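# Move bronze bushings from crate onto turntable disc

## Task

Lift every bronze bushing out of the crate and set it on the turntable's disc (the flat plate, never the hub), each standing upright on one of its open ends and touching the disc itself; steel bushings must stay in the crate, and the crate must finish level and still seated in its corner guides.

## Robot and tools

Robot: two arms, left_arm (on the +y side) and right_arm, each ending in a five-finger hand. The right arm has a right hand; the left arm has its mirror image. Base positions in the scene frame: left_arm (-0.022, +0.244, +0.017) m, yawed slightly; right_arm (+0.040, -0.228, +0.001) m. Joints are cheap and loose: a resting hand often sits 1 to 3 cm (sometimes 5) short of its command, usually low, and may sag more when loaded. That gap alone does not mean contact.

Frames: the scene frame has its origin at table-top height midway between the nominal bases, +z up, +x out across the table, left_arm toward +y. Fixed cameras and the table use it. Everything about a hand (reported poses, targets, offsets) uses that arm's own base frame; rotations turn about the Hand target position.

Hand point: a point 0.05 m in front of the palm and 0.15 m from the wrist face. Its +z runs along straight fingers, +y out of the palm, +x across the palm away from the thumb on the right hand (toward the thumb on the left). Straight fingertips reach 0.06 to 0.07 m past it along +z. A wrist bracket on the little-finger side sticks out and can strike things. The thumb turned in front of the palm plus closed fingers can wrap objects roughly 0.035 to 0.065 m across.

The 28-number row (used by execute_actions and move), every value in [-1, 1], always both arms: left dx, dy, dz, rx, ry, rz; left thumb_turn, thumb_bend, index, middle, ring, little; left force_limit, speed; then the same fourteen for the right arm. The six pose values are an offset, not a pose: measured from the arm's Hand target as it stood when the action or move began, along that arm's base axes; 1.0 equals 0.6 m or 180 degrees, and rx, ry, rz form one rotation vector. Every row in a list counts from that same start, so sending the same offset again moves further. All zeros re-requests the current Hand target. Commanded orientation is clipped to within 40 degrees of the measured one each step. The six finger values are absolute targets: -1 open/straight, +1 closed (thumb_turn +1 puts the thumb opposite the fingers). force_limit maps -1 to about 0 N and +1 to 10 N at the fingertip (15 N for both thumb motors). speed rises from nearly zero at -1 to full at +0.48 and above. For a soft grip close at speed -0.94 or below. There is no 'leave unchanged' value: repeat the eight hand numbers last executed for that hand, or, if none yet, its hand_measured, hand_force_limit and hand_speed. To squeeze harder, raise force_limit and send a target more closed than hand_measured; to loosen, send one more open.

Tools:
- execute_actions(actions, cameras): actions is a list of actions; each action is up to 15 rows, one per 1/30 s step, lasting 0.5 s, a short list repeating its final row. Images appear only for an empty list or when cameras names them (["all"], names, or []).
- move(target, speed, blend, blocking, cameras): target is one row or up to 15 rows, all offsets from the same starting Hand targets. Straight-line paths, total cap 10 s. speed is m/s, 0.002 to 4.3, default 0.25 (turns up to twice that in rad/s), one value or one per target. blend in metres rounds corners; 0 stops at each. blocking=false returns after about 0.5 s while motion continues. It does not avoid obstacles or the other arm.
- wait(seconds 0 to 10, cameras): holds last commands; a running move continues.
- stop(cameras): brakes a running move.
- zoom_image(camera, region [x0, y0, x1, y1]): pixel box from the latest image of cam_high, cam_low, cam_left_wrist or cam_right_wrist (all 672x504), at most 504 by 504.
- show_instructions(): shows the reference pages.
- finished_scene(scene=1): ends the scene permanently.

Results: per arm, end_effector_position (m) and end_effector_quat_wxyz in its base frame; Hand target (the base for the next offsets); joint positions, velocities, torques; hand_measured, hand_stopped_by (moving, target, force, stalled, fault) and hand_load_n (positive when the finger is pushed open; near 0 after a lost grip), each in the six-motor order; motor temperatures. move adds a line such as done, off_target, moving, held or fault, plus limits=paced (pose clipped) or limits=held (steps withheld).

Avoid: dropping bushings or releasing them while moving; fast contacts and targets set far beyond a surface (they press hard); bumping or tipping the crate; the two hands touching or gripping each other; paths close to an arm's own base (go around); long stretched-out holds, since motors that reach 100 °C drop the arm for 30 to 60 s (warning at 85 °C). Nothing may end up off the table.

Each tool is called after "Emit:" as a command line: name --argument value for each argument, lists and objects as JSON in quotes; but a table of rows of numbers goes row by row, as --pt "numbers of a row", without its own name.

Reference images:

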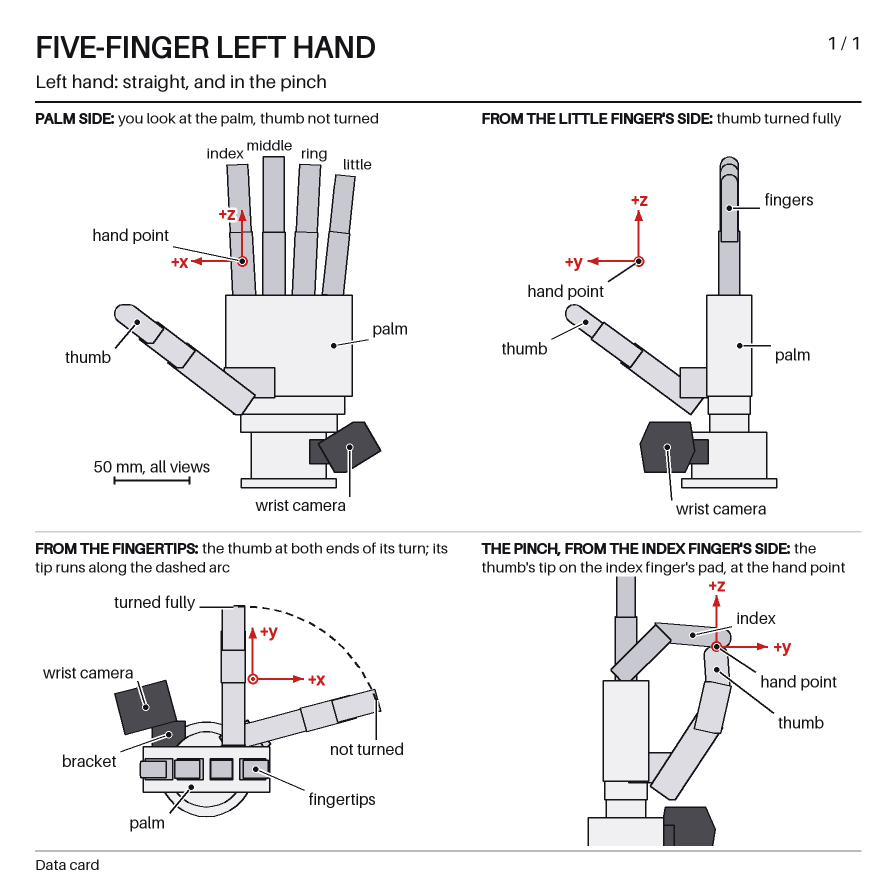

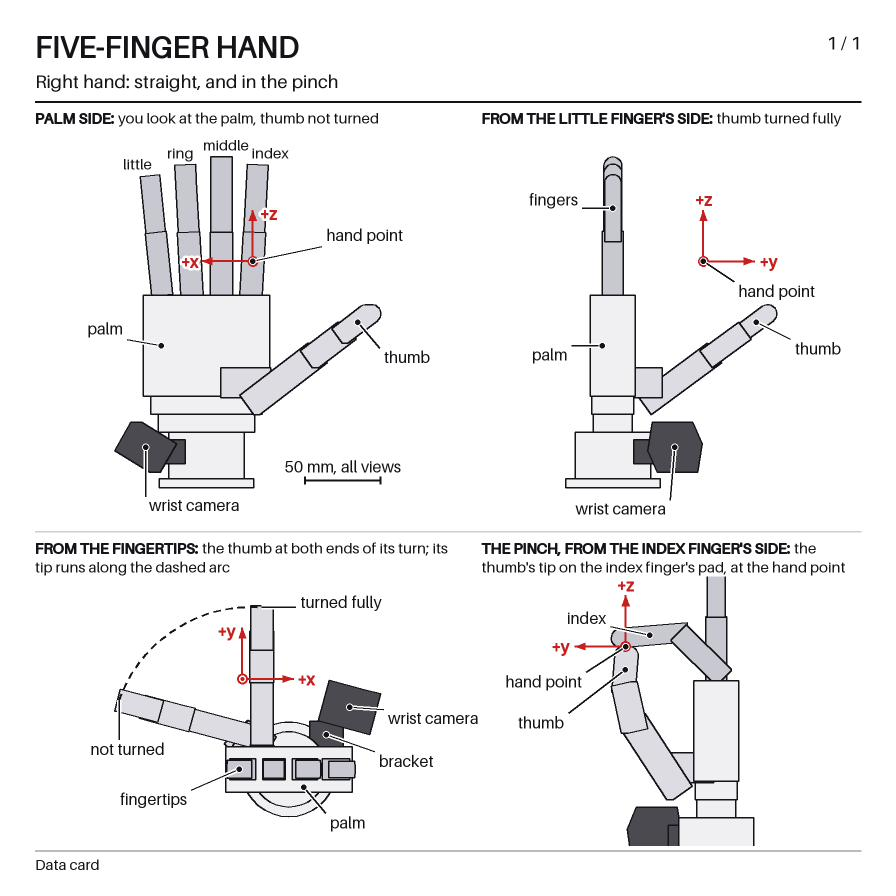

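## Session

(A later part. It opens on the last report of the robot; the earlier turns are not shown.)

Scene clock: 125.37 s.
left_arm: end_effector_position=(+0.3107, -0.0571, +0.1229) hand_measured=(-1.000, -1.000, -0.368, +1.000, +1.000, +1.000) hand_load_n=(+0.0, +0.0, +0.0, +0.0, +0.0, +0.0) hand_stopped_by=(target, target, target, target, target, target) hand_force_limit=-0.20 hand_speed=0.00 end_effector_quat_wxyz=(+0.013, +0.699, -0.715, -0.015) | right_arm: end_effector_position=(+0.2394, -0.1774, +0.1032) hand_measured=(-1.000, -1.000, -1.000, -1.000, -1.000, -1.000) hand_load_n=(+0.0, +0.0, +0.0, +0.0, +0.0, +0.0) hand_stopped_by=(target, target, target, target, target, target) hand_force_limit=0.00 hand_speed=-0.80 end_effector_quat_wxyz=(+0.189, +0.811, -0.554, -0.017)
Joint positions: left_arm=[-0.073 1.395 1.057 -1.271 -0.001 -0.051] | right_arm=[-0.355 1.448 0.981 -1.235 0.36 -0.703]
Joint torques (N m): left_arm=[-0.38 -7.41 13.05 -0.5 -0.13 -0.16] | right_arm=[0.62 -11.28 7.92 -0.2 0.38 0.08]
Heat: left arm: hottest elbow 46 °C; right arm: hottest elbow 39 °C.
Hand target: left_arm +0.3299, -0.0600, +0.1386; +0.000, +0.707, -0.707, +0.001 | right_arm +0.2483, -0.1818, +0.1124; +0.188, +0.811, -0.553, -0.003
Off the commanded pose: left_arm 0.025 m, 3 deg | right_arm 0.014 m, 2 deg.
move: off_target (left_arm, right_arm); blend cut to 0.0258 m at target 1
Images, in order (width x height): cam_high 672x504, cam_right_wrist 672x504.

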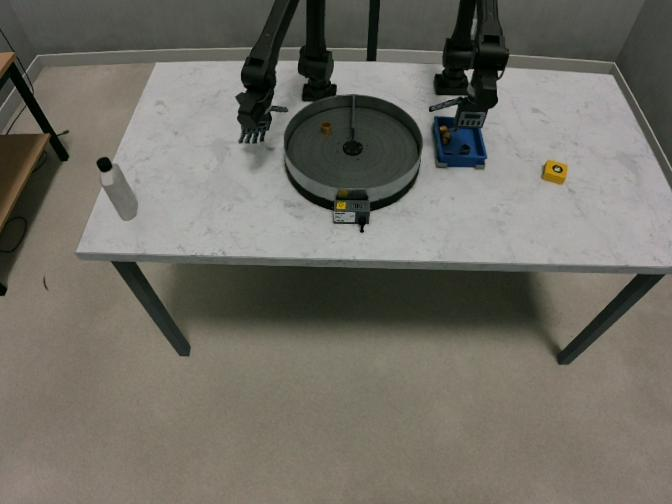

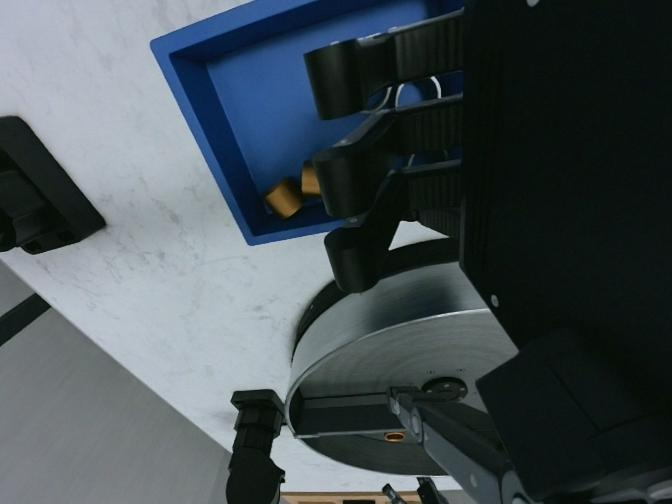

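Emit:
move --target '[0.06,-0.01,0,0,0,0,-1,-1,-0.367,1,1,1,-0.2,0,0,0,0,0,0,0,-1,-1,-1,-1,-1,-1,0,-0.8]' --speed 0.2 --cameras '["cam_right_wrist"]'

Emit:
zoom_image --camera "cam_right_wrist" --region '[130, 20, 430, 260]'

Scene clock: 127.17 s.
left_arm: end_effector_position=(+0.3474, -0.0603, +0.1238) hand_measured=(-1.000, -1.000, -0.368, +1.000, +1.000, +1.000) hand_load_n=(+0.0, +0.0, +0.0, +0.0, +0.0, +0.0) hand_stopped_by=(target, target, target, target, target, target) hand_force_limit=-0.20 hand_speed=0.00 end_effector_quat_wxyz=(+0.011, +0.702, -0.712, -0.014) | right_arm: end_effector_position=(+0.2394, -0.1774, +0.1032) hand_measured=(-1.000, -1.000, -1.000, -1.000, -1.000, -1.000) hand_load_n=(+0.5, +0.0, +0.0, +0.0, +0.0, +0.0) hand_stopped_by=(target, target, target, target, target, target) hand_force_limit=0.00 hand_speed=-0.80 end_effector_quat_wxyz=(+0.189, +0.811, -0.554, -0.017)
Joint positions: left_arm=[-0.073 1.486 1.156 -1.276 -0.001 -0.058] | right_arm=[-0.355 1.448 0.981 -1.235 0.36 -0.703]
Joint torques (N m): left_arm=[-0.5 -8.59 13.15 -0.51 -0.13 -0.16] | right_arm=[0.56 -11.34 7.92 -0.2 0.38 0.08]
Heat: left arm: hottest elbow 46 °C; right arm: hottest elbow 39 °C.
Hand target: left_arm +0.3659, -0.0660, +0.1386; +0.000, +0.707, -0.707, +0.001 | right_arm +0.2483, -0.1818, +0.1124; +0.188, +0.811, -0.553, -0.003
Off the commanded pose: left_arm 0.024 m, 2 deg | right_arm 0.014 m, 2 deg.
move: off_target (left_arm, right_arm)
Images, in order (width x height): cam_right_wrist 672x504.

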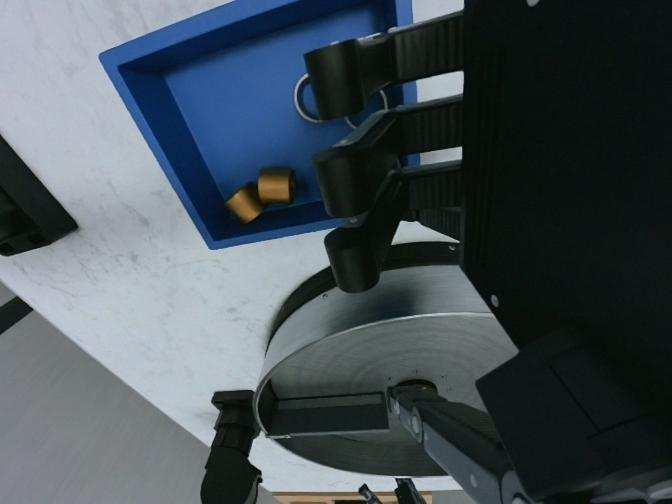

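Scaled by 1.680 from the camera's 672x504 image, which has a finer 960x720 frame.

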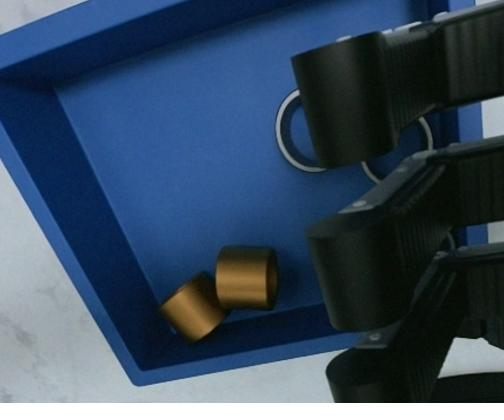

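Emit:
move --target '[-0.0515,-0.0117,-0.0643,0,0,-0.0889,-1,-1,-0.367,1,1,1,-0.2,0,0,0,0,0,0,0,-1,-1,-1,-1,-1,-1,0,-0.8]' --speed 0.2 --cameras '["cam_right_wrist"]'

Emit:
zoom_image --camera "cam_right_wrist" --region '[180, 80, 430, 300]'

Scene clock: 135.10 s.
left_arm: end_effector_position=(+0.3281, -0.0708, +0.0962) hand_measured=(-1.000, -1.000, -0.368, +1.000, +1.000, +1.000) hand_load_n=(+0.0, +0.0, +0.0, +0.0, +0.0, +0.0) hand_stopped_by=(target, target, target, target, target, target) hand_force_limit=-0.20 hand_speed=0.00 end_effector_quat_wxyz=(-0.012, -0.613, +0.790, +0.014) | right_arm: end_effector_position=(+0.2394, -0.1774, +0.1032) hand_measured=(-1.000, -1.000, -1.000, -1.000, -1.000, -1.000) hand_load_n=(+0.0, +0.0, +0.0, +0.0, +0.0, +0.0) hand_stopped_by=(target, target, target, target, target, target) hand_force_limit=0.00 hand_speed=-0.80 end_effector_quat_wxyz=(+0.189, +0.811, -0.554, -0.017)
Joint positions: left_arm=[-0.141 1.486 1.077 -1.199 -0.002 0.11] | right_arm=[-0.355 1.448 0.981 -1.235 0.36 -0.703]
Joint torques (N m): left_arm=[-0.44 -9.64 8.76 0.69 -0.09 0.14] | right_arm=[0.62 -11.34 7.92 -0.18 0.37 0.08]
Heat: left arm: hottest elbow 46 °C; right arm: hottest elbow 39 °C.
Hand target: left_arm +0.3350, -0.0730, +0.1001; +0.000, -0.602, +0.799, +0.000 | right_arm +0.2483, -0.1818, +0.1124; +0.188, +0.811, -0.553, -0.003
Off the commanded pose: left_arm 0.008 m, 3 deg | right_arm 0.014 m, 2 deg.
move: off_target (left_arm, right_arm)
Images, in order (width x height): cam_right_wrist 672x504.

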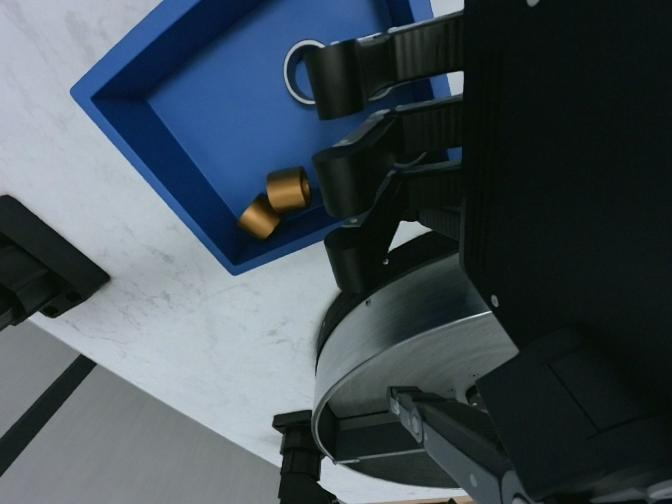

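Scaled by 2.016 from the camera's 672x504 image, which has a finer 960x720 frame.

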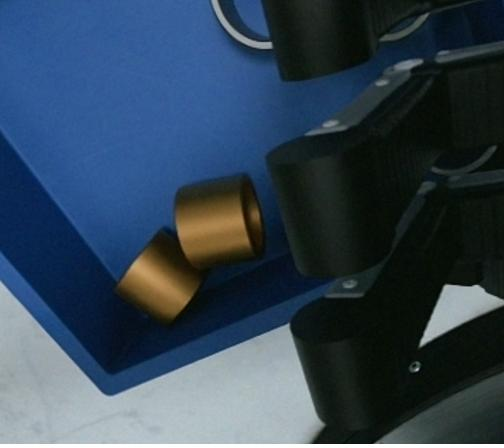

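Emit:
zoom_image --camera "cam_right_wrist" --region '[280, 20, 480, 320]'

Scaled by 1.680 from the camera's 672x504 image, which has a finer 960x720 frame.

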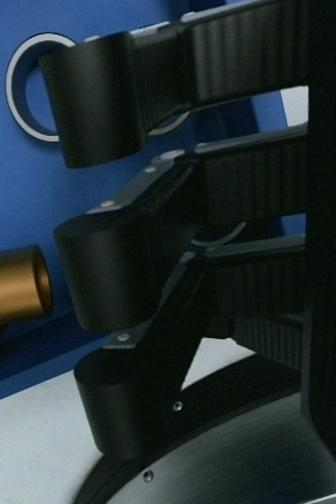

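Emit:
move --target '[-0.0325,0.0025,-0.0543,0,0,0,-1,-1,-0.367,1,1,1,-0.2,0,0,0,0,0,0,0,-1,-1,-1,-1,-1,-1,0,-0.8]' --speed 0.15 --cameras '["cam_right_wrist","cam_high"]'

Emit:
zoom_image --camera "cam_right_wrist" --region '[180, 80, 430, 300]'

Emit:
zoom_image --camera "cam_high" --region '[280, 80, 500, 220]'

Scene clock: 138.97 s.
left_arm: end_effector_position=(+0.3076, -0.0662, +0.0613) hand_measured=(-1.000, -1.000, -0.368, +1.000, +1.000, +1.000) hand_load_n=(+0.0, +0.0, +0.0, +0.0, +0.0, +0.0) hand_stopped_by=(target, target, target, target, target, target) hand_force_limit=-0.20 hand_speed=0.00 end_effector_quat_wxyz=(-0.015, -0.609, +0.793, +0.017) | right_arm: end_effector_position=(+0.2394, -0.1774, +0.1032) hand_measured=(-1.000, -1.000, -1.000, -1.000, -1.000, -1.000) hand_load_n=(+0.0, +0.0, +0.0, +0.0, +0.0, +0.0) hand_stopped_by=(target, target, target, target, target, target) hand_force_limit=0.00 hand_speed=-0.80 end_effector_quat_wxyz=(+0.189, +0.811, -0.554, -0.017)
Joint positions: left_arm=[-0.138 1.484 0.972 -1.104 -0.002 0.123] | right_arm=[-0.355 1.448 0.981 -1.235 0.36 -0.703]
Joint torques (N m): left_arm=[-0.73 -9.7 8.36 0.68 -0.09 0.11] | right_arm=[0.62 -11.34 7.92 -0.18 0.37 0.08]
Heat: left arm: hottest elbow 45 °C; right arm: hottest elbow 40 °C.
Hand target: left_arm +0.3155, -0.0715, +0.0675; +0.000, -0.602, +0.799, +0.000 | right_arm +0.2483, -0.1818, +0.1124; +0.188, +0.811, -0.553, -0.003
Off the commanded pose: left_arm 0.011 m, 3 deg | right_arm 0.014 m, 2 deg.
move: off_target (left_arm, right_arm)
Images, in order (width x height): cam_high 672x504, cam_right_wrist 672x504.

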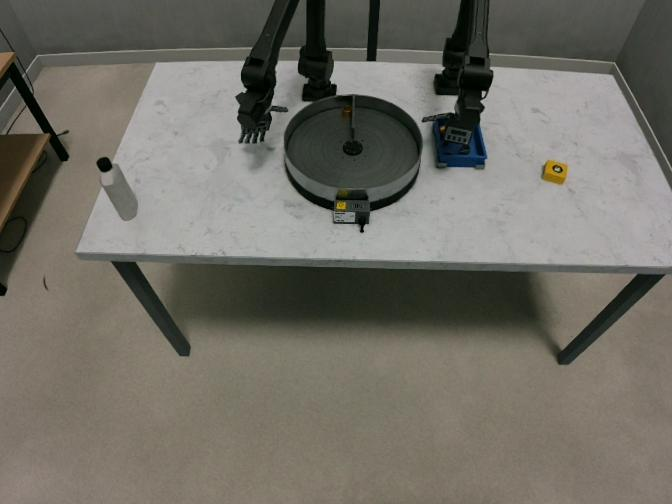

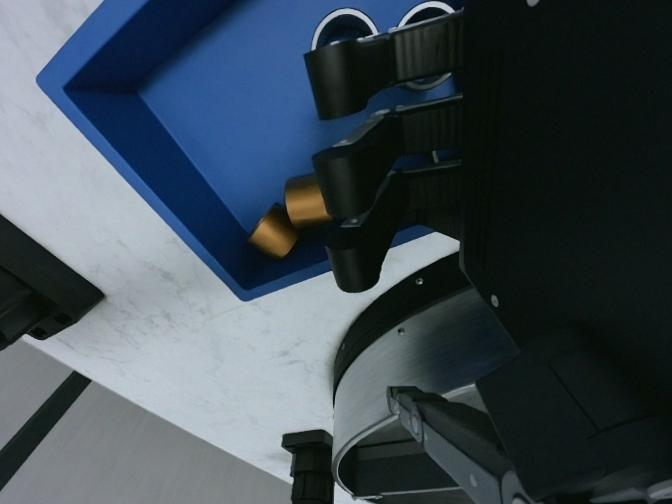

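Scaled by 2.016 from the camera's 672x504 image, which has a finer 960x720 frame.

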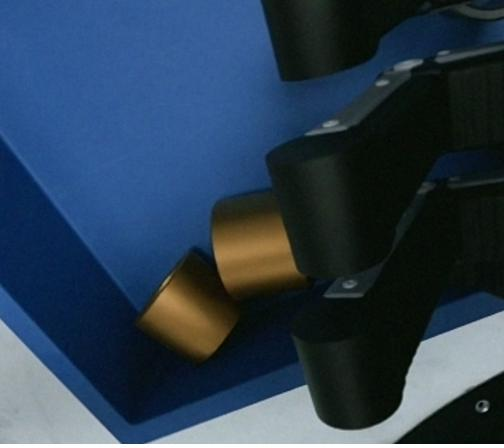

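Scaled by 2.291 from the camera's 672x504 image, which has a finer 960x720 frame.

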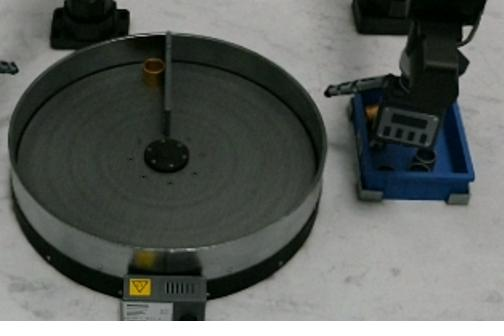

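Emit:
move --target '[-0.025,0.005,-0.026,0,0,0,-1,-1,-0.367,1,1,1,-0.2,0,0,0,0,0,0,0,-1,-1,-1,-1,-1,-1,0,-0.8]' --speed 0.08 --cameras '["cam_right_wrist"]'

Emit:
zoom_image --camera "cam_right_wrist" --region '[180, 80, 430, 300]'

Scene clock: 140.67 s.
left_arm: end_effector_position=(+0.2919, -0.0650, +0.0466) hand_measured=(-1.000, -1.000, -0.368, +1.000, +1.000, +1.000) hand_load_n=(+0.0, +0.0, +0.0, +0.0, +0.0, +0.0) hand_stopped_by=(target, target, target, target, target, target) hand_force_limit=-0.20 hand_speed=0.00 end_effector_quat_wxyz=(-0.015, -0.608, +0.793, +0.017) | right_arm: end_effector_position=(+0.2394, -0.1774, +0.1032) hand_measured=(-1.000, -1.000, -1.000, -1.000, -1.000, -1.000) hand_load_n=(+0.0, +0.0, +0.0, +0.0, +0.0, +0.0) hand_stopped_by=(target, target, target, target, target, target) hand_force_limit=0.00 hand_speed=-0.80 end_effector_quat_wxyz=(+0.189, +0.811, -0.554, -0.017)
Joint positions: left_arm=[-0.141 1.466 0.907 -1.057 -0.002 0.121] | right_arm=[-0.355 1.448 0.981 -1.235 0.36 -0.703]
Joint torques (N m): left_arm=[-0.44 -9.05 8.13 0.69 -0.07 0.12] | right_arm=[0.56 -11.34 7.91 -0.18 0.37 0.08]
Heat: left arm: hottest elbow 45 °C; right arm: hottest elbow 40 °C.
Hand target: left_arm +0.3005, -0.0685, +0.0519; +0.000, -0.602, +0.799, +0.000 | right_arm +0.2483, -0.1818, +0.1124; +0.188, +0.811, -0.553, -0.003
Off the commanded pose: left_arm 0.011 m, 3 deg | right_arm 0.014 m, 2 deg.
move: off_target (left_arm, right_arm)
Images, in order (width x height): cam_right_wrist 672x504.

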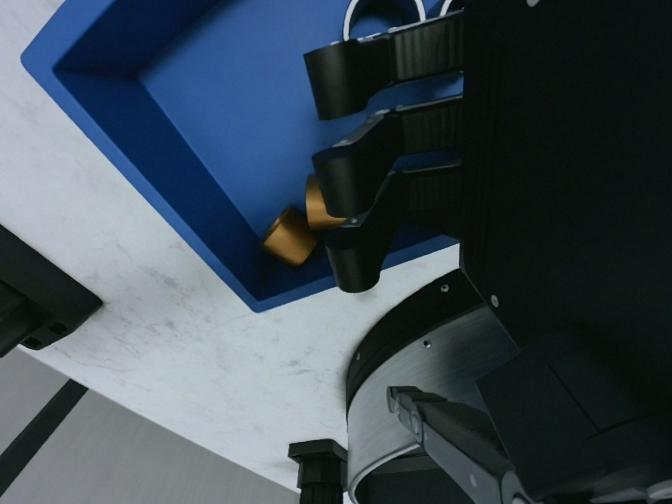

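Scaled by 2.016 from the camera's 672x504 image, which has a finer 960x720 frame.

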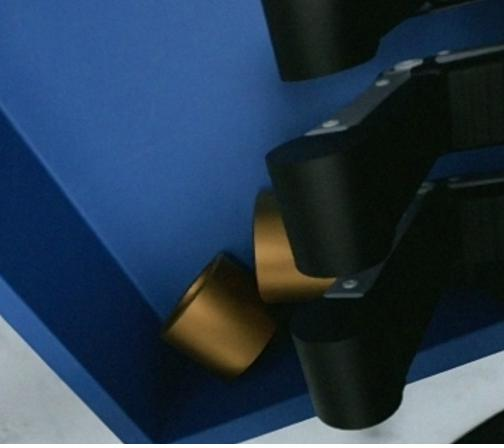

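Emit:
move --target '[-0.02,0.006,-0.007,0,0,0,-1,-1,-0.367,1,1,1,-0.2,0,0,0,0,0,0,0,-1,-1,-1,-1,-1,-1,0,-0.8]' --speed 0.06 --cameras '["cam_right_wrist"]'

Emit:
zoom_image --camera "cam_right_wrist" --region '[180, 80, 430, 300]'

Scene clock: 142.83 s.
left_arm: end_effector_position=(+0.2805, -0.0648, +0.0432) hand_measured=(-1.000, -1.000, -0.368, +1.000, +1.000, +1.000) hand_load_n=(+0.0, -0.5, +0.0, +0.0, +0.0, +0.0) hand_stopped_by=(target, target, target, target, target, target) hand_force_limit=-0.20 hand_speed=0.00 end_effector_quat_wxyz=(-0.016, -0.612, +0.791, +0.015) | right_arm: end_effector_position=(+0.2394, -0.1774, +0.1032) hand_measured=(-1.000, -1.000, -1.000, -1.000, -1.000, -1.000) hand_load_n=(+0.0, -0.5, +0.0, +0.0, +0.0, +0.0) hand_stopped_by=(target, target, target, target, target, target) hand_force_limit=0.00 hand_speed=-0.80 end_effector_quat_wxyz=(+0.189, +0.811, -0.554, -0.017)
Joint positions: left_arm=[-0.141 1.441 0.87 -1.043 0.002 0.113] | right_arm=[-0.355 1.448 0.981 -1.235 0.36 -0.703]
Joint torques (N m): left_arm=[-0.03 -8.7 7.95 0.7 -0.06 0.14] | right_arm=[0.56 -11.34 7.92 -0.18 0.37 0.08]
Heat: left arm: hottest elbow 44 °C; right arm: hottest elbow 40 °C.
Hand target: left_arm +0.2885, -0.0649, +0.0477; +0.000, -0.602, +0.799, +0.000 | right_arm +0.2483, -0.1818, +0.1124; +0.188, +0.811, -0.553, -0.003
Off the commanded pose: left_arm 0.009 m, 3 deg | right_arm 0.014 m, 2 deg.
move: off_target (left_arm, right_arm)
Images, in order (width x height): cam_right_wrist 672x504.

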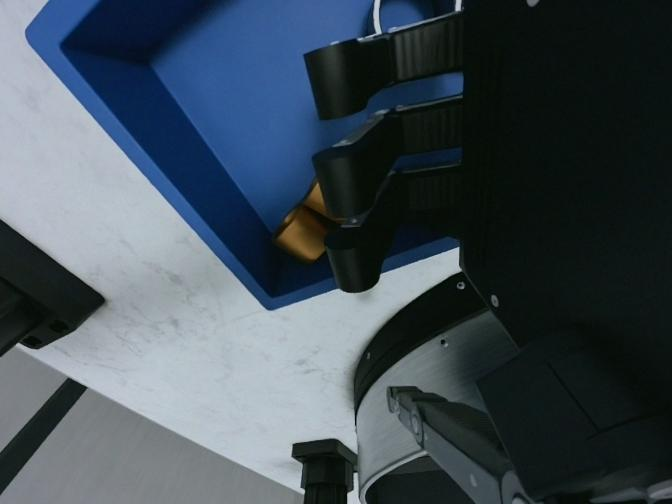

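Scaled by 2.016 from the camera's 672x504 image, which has a finer 960x720 frame.

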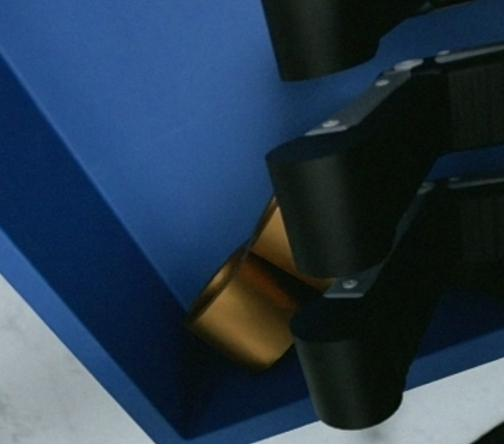

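Emit:
move --target '[0.012,0.045,0,0,0,0,-1,-1,-0.367,1,1,1,-0.2,0,0,0,0,0,0,0,-1,-1,-1,-1,-1,-1,0,-0.8]' --speed 0.06 --cameras '["cam_right_wrist"]'

Emit:
zoom_image --camera "cam_right_wrist" --region '[180, 80, 430, 300]'

Scene clock: 144.97 s.
left_arm: end_effector_position=(+0.2833, -0.0382, +0.0432) hand_measured=(-1.000, -1.000, -0.368, +1.000, +1.000, +1.000) hand_load_n=(+0.0, +0.0, +0.0, +0.0, +0.0, +0.0) hand_stopped_by=(target, target, target, target, target, target) hand_force_limit=-0.20 hand_speed=0.00 end_effector_quat_wxyz=(-0.016, -0.611, +0.791, +0.014) | right_arm: end_effector_position=(+0.2394, -0.1774, +0.1032) hand_measured=(-1.000, -1.000, -1.000, -1.000, -1.000, -1.000) hand_load_n=(+0.0, +0.0, +0.0, +0.0, +0.0, +0.0) hand_stopped_by=(target, target, target, target, target, target) hand_force_limit=0.00 hand_speed=-0.80 end_effector_quat_wxyz=(+0.189, +0.811, -0.554, -0.017)
Joint positions: left_arm=[-0.066 1.441 0.87 -1.043 0.001 0.19] | right_arm=[-0.355 1.448 0.981 -1.235 0.36 -0.703]
Joint torques (N m): left_arm=[0.44 -7.94 8.88 0.68 -0.07 0.14] | right_arm=[0.56 -11.34 7.92 -0.2 0.38 0.08]
Heat: left arm: hottest elbow 44 °C; right arm: hottest elbow 40 °C.
Hand target: left_arm +0.2957, -0.0379, +0.0477; +0.000, -0.602, +0.799, +0.000 | right_arm +0.2483, -0.1818, +0.1124; +0.188, +0.811, -0.553, -0.003
Off the commanded pose: left_arm 0.013 m, 3 deg | right_arm 0.014 m, 2 deg.
move: off_target (left_arm, right_arm)
Images, in order (width x height): cam_right_wrist 672x504.

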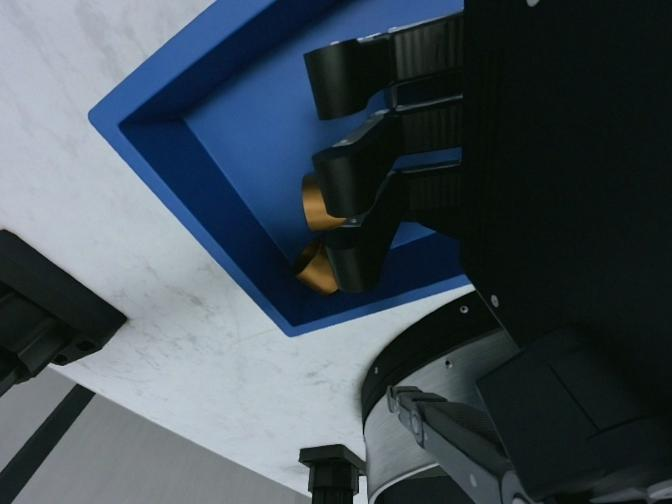

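Scaled by 2.016 from the camera's 672x504 image, which has a finer 960x720 frame.

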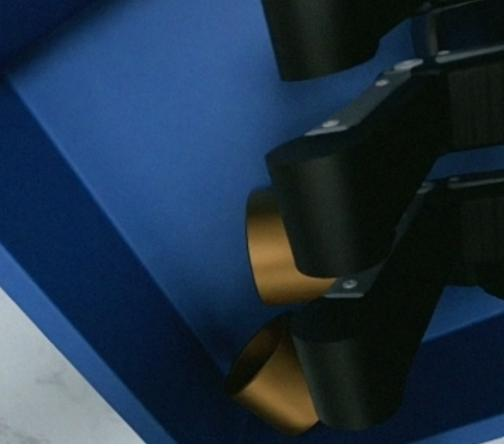

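Emit:
move --target '[-0.015,0.012,-0.002,0,0,0,-1,-1,-0.367,1,1,1,-0.2,0,0,0,0,0,0,0,-1,-1,-1,-1,-1,-1,0,-0.8]' --speed 0.06 --cameras '["cam_right_wrist"]'

Emit:
zoom_image --camera "cam_right_wrist" --region '[180, 80, 430, 300]'

Scene clock: 146.97 s.
left_arm: end_effector_position=(+0.2794, -0.0376, +0.0431) hand_measured=(-1.000, -1.000, -0.368, +1.000, +1.000, +1.000) hand_load_n=(+0.0, +0.0, +0.0, +0.0, +0.0, +0.0) hand_stopped_by=(target, target, target, target, target, target) hand_force_limit=-0.20 hand_speed=0.00 end_effector_quat_wxyz=(-0.016, -0.605, +0.796, +0.009) | right_arm: end_effector_position=(+0.2394, -0.1774, +0.1032) hand_measured=(-1.000, -1.000, -1.000, -1.000, -1.000, -1.000) hand_load_n=(+0.0, +0.0, +0.0, +0.0, -0.5, +0.0) hand_stopped_by=(target, target, target, target, target, target) hand_force_limit=0.00 hand_speed=-0.80 end_effector_quat_wxyz=(+0.189, +0.811, -0.554, -0.017)
Joint positions: left_arm=[-0.064 1.428 0.856 -1.037 0.007 0.207] | right_arm=[-0.355 1.448 0.981 -1.235 0.36 -0.703]
Joint torques (N m): left_arm=[0.73 -8.35 7.83 0.66 -0.06 0.15] | right_arm=[0.56 -11.34 7.92 -0.2 0.38 0.08]
Heat: left arm: hottest elbow 44 °C; right arm: hottest elbow 40 °C.
Hand target: left_arm +0.2867, -0.0307, +0.0465; +0.000, -0.602, +0.799, +0.000 | right_arm +0.2483, -0.1818, +0.1124; +0.188, +0.811, -0.553, -0.003
Off the commanded pose: left_arm 0.011 m, 2 deg | right_arm 0.014 m, 2 deg.
move: off_target (left_arm, right_arm)
Images, in order (width x height): cam_right_wrist 672x504.

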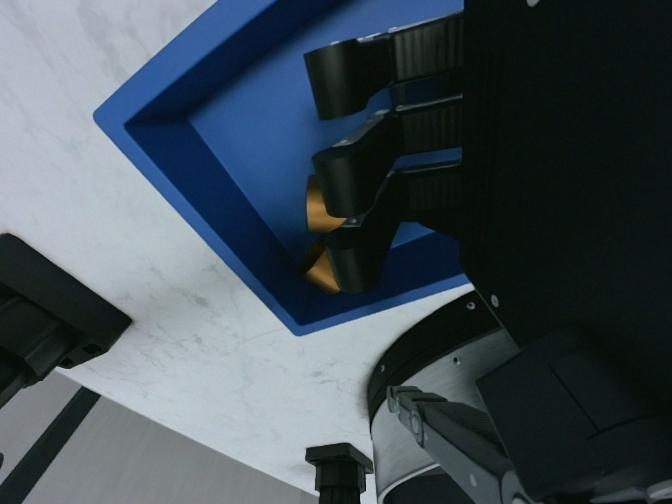

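Scaled by 2.016 from the camera's 672x504 image, which has a finer 960x720 frame.

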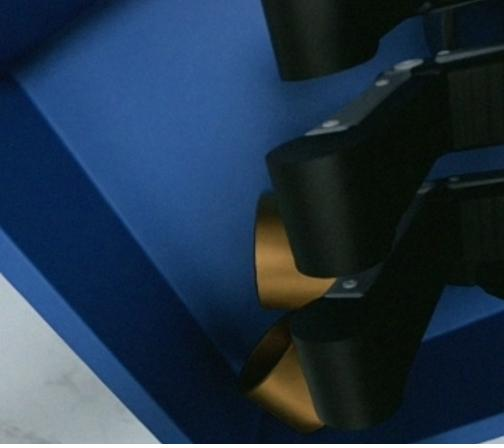

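Emit:
move --target '[-0.008,0.016,0,0,0,0,-1,-1,-0.367,1,1,1,-0.2,0,0,0,0,0,0,0,-1,-1,-1,-1,-1,-1,0,-0.8]' --speed 0.06 --cameras '["cam_right_wrist"]'

Emit:
zoom_image --camera "cam_right_wrist" --region '[180, 80, 430, 300]'

Scene clock: 148.50 s.
left_arm: end_effector_position=(+0.2745, -0.0279, +0.0429) hand_measured=(-1.000, -1.000, -0.368, +1.000, +1.000, +1.000) hand_load_n=(+0.0, +0.0, +0.0, +0.0, +0.0, +0.0) hand_stopped_by=(target, target, target, target, target, target) hand_force_limit=-0.20 hand_speed=0.00 end_effector_quat_wxyz=(-0.017, -0.605, +0.796, +0.009) | right_arm: end_effector_position=(+0.2394, -0.1774, +0.1032) hand_measured=(-1.000, -1.000, -1.000, -1.000, -1.000, -1.000) hand_load_n=(+0.0, +0.0, +0.0, +0.0, +0.0, +0.0) hand_stopped_by=(target, target, target, target, target, target) hand_force_limit=0.00 hand_speed=-0.80 end_effector_quat_wxyz=(+0.189, +0.811, -0.554, -0.017)
Joint positions: left_arm=[-0.037 1.415 0.843 -1.037 0.007 0.235] | right_arm=[-0.355 1.448 0.981 -1.235 0.36 -0.703]
Joint torques (N m): left_arm=[0.62 -8.18 7.88 0.66 -0.07 0.16] | right_arm=[0.62 -11.34 7.91 -0.2 0.37 0.08]
Heat: left arm: hottest elbow 43 °C; right arm: hottest elbow 40 °C.
Hand target: left_arm +0.2819, -0.0211, +0.0465; +0.000, -0.602, +0.799, +0.000 | right_arm +0.2483, -0.1818, +0.1124; +0.188, +0.811, -0.553, -0.003
Off the commanded pose: left_arm 0.011 m, 2 deg | right_arm 0.014 m, 2 deg.
move: off_target (left_arm, right_arm)
Images, in order (width x height): cam_right_wrist 672x504.

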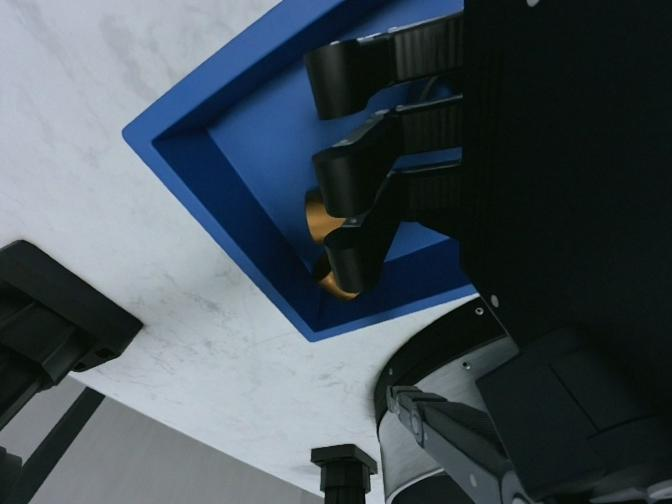

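Scaled by 2.016 from the camera's 672x504 image, which has a finer 960x720 frame.

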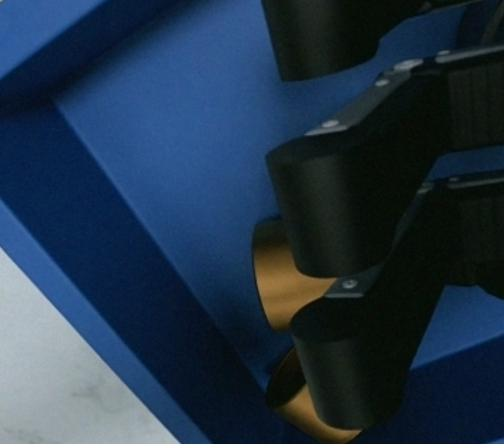

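Emit:
move --target '[0.01,0.0,0.035,0,0,0,-1,-1,-0.367,1,1,1,-0.2,0,0,0,0,0,0,0,-1,-1,-1,-1,-1,-1,0,-0.8]' --speed 0.06 --cameras '["cam_right_wrist"]'

Emit:
zoom_image --camera "cam_right_wrist" --region '[180, 80, 430, 300]'

Scene clock: 151.50 s.
left_arm: end_effector_position=(+0.2670, -0.0257, +0.0496) hand_measured=(-1.000, -1.000, -0.368, +1.000, +1.000, +1.000) hand_load_n=(+0.0, +0.0, +0.0, +0.0, +0.0, +0.0) hand_stopped_by=(target, target, target, target, target, target) hand_force_limit=-0.20 hand_speed=0.00 end_effector_quat_wxyz=(-0.021, -0.604, +0.796, +0.018) | right_arm: end_effector_position=(+0.2394, -0.1774, +0.1032) hand_measured=(-1.000, -1.000, -1.000, -1.000, -1.000, -1.000) hand_load_n=(+0.0, +0.0, +0.0, +0.0, +0.0, +0.0) hand_stopped_by=(target, target, target, target, target, target) hand_force_limit=0.00 hand_speed=-0.80 end_effector_quat_wxyz=(+0.189, +0.811, -0.554, -0.017)
Joint positions: left_arm=[-0.037 1.398 0.843 -1.07 -0.002 0.236] | right_arm=[-0.355 1.448 0.981 -1.235 0.36 -0.703]
Joint torques (N m): left_arm=[0.67 -8.12 11.7 -0.55 -0.07 0.14] | right_arm=[0.62 -11.34 7.92 -0.18 0.38 0.07]
Heat: left arm: hottest elbow 43 °C; right arm: hottest elbow 40 °C.
Hand target: left_arm +0.2879, -0.0211, +0.0675; +0.000, -0.602, +0.799, +0.000 | right_arm +0.2483, -0.1818, +0.1124; +0.188, +0.811, -0.553, -0.003
Off the commanded pose: left_arm 0.028 m, 3 deg | right_arm 0.014 m, 2 deg.
move: off_target (left_arm, right_arm)
Images, in order (width x height): cam_right_wrist 672x504.

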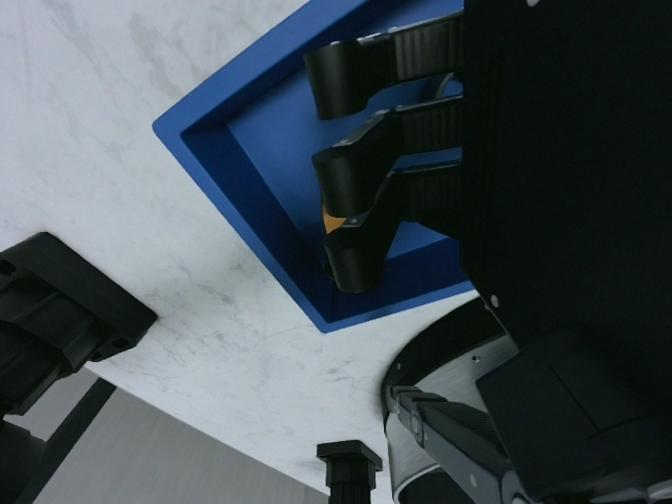

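Scaled by 2.016 from the camera's 672x504 image, which has a finer 960x720 frame.

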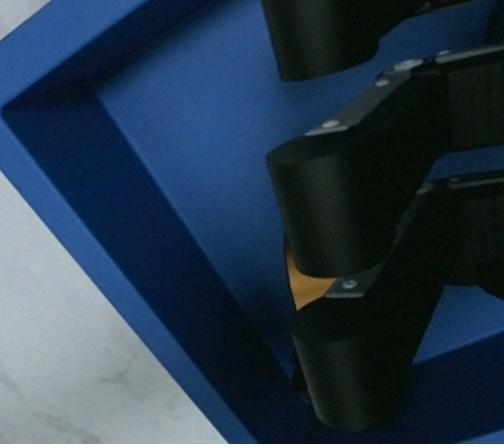

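Emit:
move --target '[-0.02,0.005,0.012,0,0,0,-1,-1,-0.367,1,1,1,-0.2,0,0,0,0,0,0,0,-1,-1,-1,-1,-1,-1,0,-0.8]' --speed 0.06 --cameras '["cam_right_wrist","cam_low"]'

Emit:
zoom_image --camera "cam_right_wrist" --region '[180, 80, 430, 300]'

Emit:
zoom_image --camera "cam_low" --region '[480, 230, 640, 350]'

Scene clock: 153.33 s.
left_arm: end_effector_position=(+0.2642, -0.0215, +0.0615) hand_measured=(-1.000, -1.000, -0.368, +1.000, +1.000, +1.000) hand_load_n=(+0.0, +0.0, +0.0, +0.0, +0.0, +0.0) hand_stopped_by=(target, target, target, target, target, target) hand_force_limit=-0.20 hand_speed=0.00 end_effector_quat_wxyz=(-0.014, -0.607, +0.795, +0.012) | right_arm: end_effector_position=(+0.2394, -0.1774, +0.1032) hand_measured=(-1.000, -1.000, -1.000, -1.000, -1.000, -1.000) hand_load_n=(+0.0, +0.0, +0.0, +0.0, +0.0, +0.0) hand_stopped_by=(target, target, target, target, target, target) hand_force_limit=0.00 hand_speed=-0.80 end_effector_quat_wxyz=(+0.189, +0.811, -0.554, -0.017)
Joint positions: left_arm=[-0.023 1.357 0.843 -1.093 -0.002 0.244] | right_arm=[-0.355 1.448 0.981 -1.235 0.36 -0.703]
Joint torques (N m): left_arm=[0.62 -7.65 10.45 -0.53 -0.07 0.14] | right_arm=[0.62 -11.34 7.92 -0.2 0.38 0.08]
Heat: left arm: hottest elbow 43 °C; right arm: hottest elbow 40 °C.
Hand target: left_arm +0.2759, -0.0181, +0.0747; +0.000, -0.602, +0.799, +0.000 | right_arm +0.2483, -0.1818, +0.1124; +0.188, +0.811, -0.553, -0.003
Off the commanded pose: left_arm 0.018 m, 2 deg | right_arm 0.014 m, 2 deg.
move: off_target (left_arm, right_arm)
Images, in order (width x height): cam_low 672x504, cam_right_wrist 672x504.

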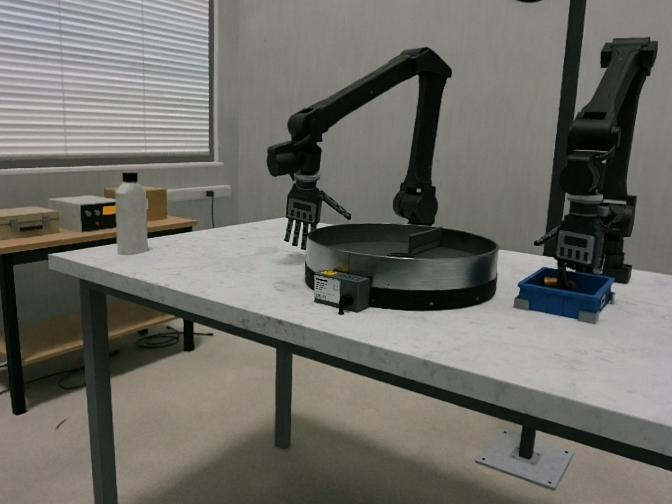

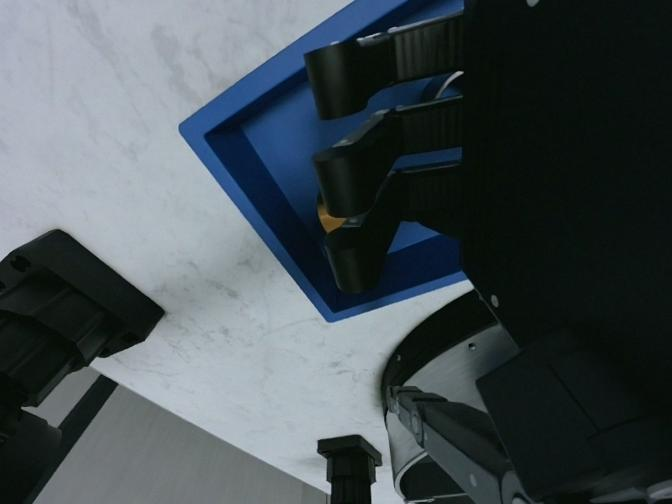

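Scaled by 2.016 from the camera's 672x504 image, which has a finer 960x720 frame.

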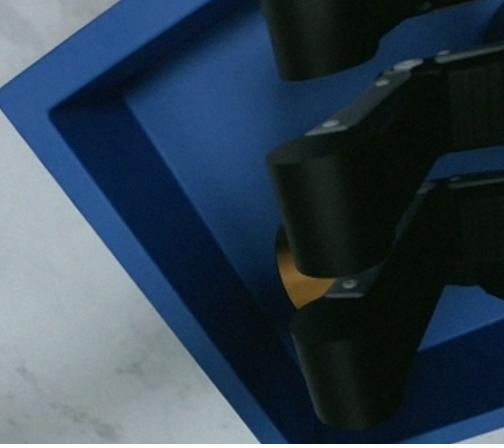

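Scaled by 3.150 from the camera's 672x504 image, which has a finer 960x720 frame.

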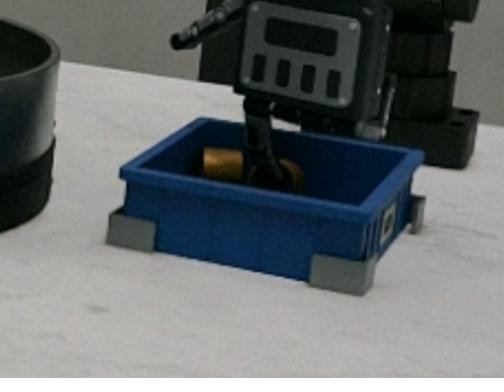

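Emit:
zoom_image --camera "cam_low" --region '[530, 255, 610, 315]'

Scaled by 6.300 from the camera's 672x504 image, which has a finer 960x720 frame.

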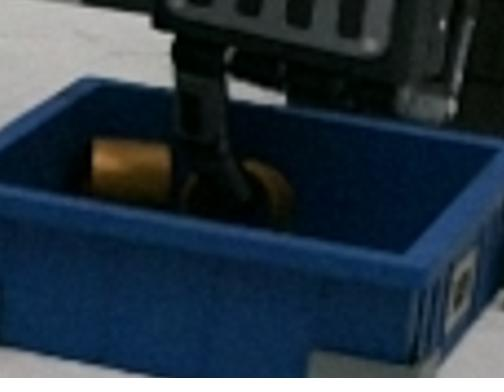

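Emit:
move --target '[-0.03,0.008,0.008,0,0,0,-1,-1,-0.367,1,1,1,-0.2,0,0,0,0,0,0,0,-1,-1,-1,-1,-1,-1,0,-0.8]' --speed 0.06 --cameras '["cam_right_wrist","cam_low"]'

Emit:
zoom_image --camera "cam_right_wrist" --region '[180, 80, 430, 300]'

Emit:
zoom_image --camera "cam_low" --region '[530, 255, 610, 315]'

Scene clock: 155.30 s.
left_arm: end_effector_position=(+0.2579, -0.0144, +0.0737) hand_measured=(-1.000, -1.000, -0.368, +1.000, +1.000, +1.000) hand_load_n=(+0.0, +0.0, +0.0, +0.0, +0.0, +0.0) hand_stopped_by=(target, target, target, target, target, target) hand_force_limit=-0.20 hand_speed=0.00 end_effector_quat_wxyz=(-0.004, -0.610, +0.792, +0.004) | right_arm: end_effector_position=(+0.2394, -0.1774, +0.1032) hand_measured=(-1.000, -1.000, -1.000, -1.000, -1.000, -1.000) hand_load_n=(+0.0, +0.0, +0.0, +0.0, +0.5, +0.0) hand_stopped_by=(target, target, target, target, target, target) hand_force_limit=0.00 hand_speed=-0.80 end_effector_quat_wxyz=(+0.189, +0.811, -0.554, -0.017)
Joint positions: left_arm=[0 1.3 0.832 -1.113 -0.002 0.259] | right_arm=[-0.355 1.448 0.981 -1.235 0.36 -0.703]
Joint torques (N m): left_arm=[0.56 -6.95 8.61 -0.5 -0.06 0.14] | right_arm=[0.62 -11.34 7.92 -0.2 0.38 0.08]
Heat: left arm: hottest elbow 42 °C; right arm: hottest elbow 40 °C.
Hand target: left_arm +0.2579, -0.0133, +0.0795; +0.000, -0.602, +0.799, +0.000 | right_arm +0.2483, -0.1818, +0.1124; +0.188, +0.811, -0.553, -0.003
Off the commanded pose: left_arm 0.006 m, 1 deg | right_arm 0.014 m, 2 deg.
move: off_target (right_arm)
Images, in order (width x height): cam_low 672x504, cam_right_wrist 672x504.

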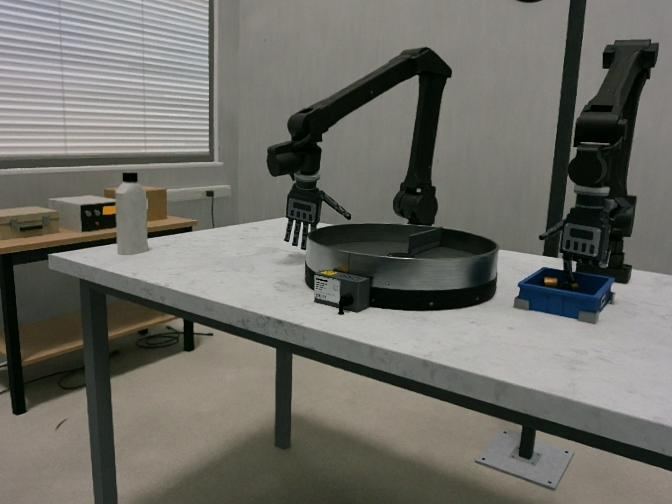

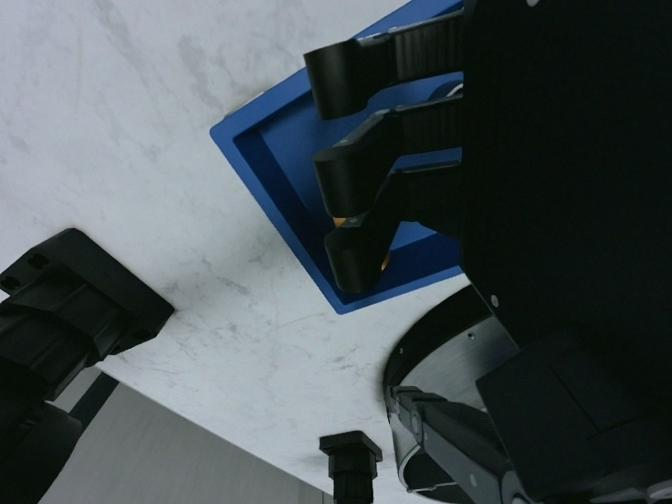

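Scaled by 2.016 from the camera's 672x504 image, which has a finer 960x720 frame.

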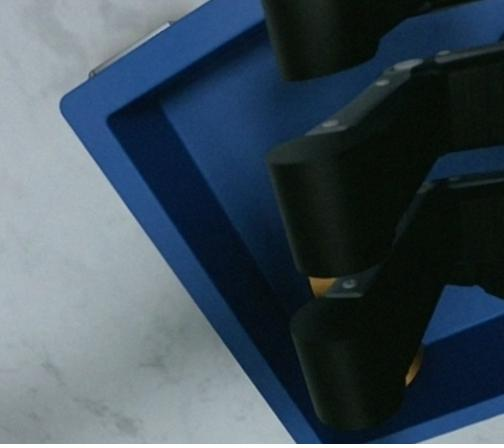

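Scaled by 6.300 from the camera's 672x504 image, which has a finer 960x720 frame.

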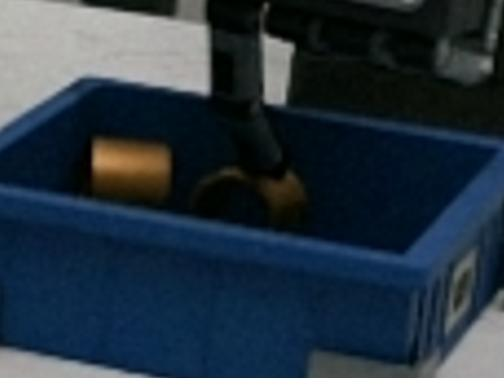

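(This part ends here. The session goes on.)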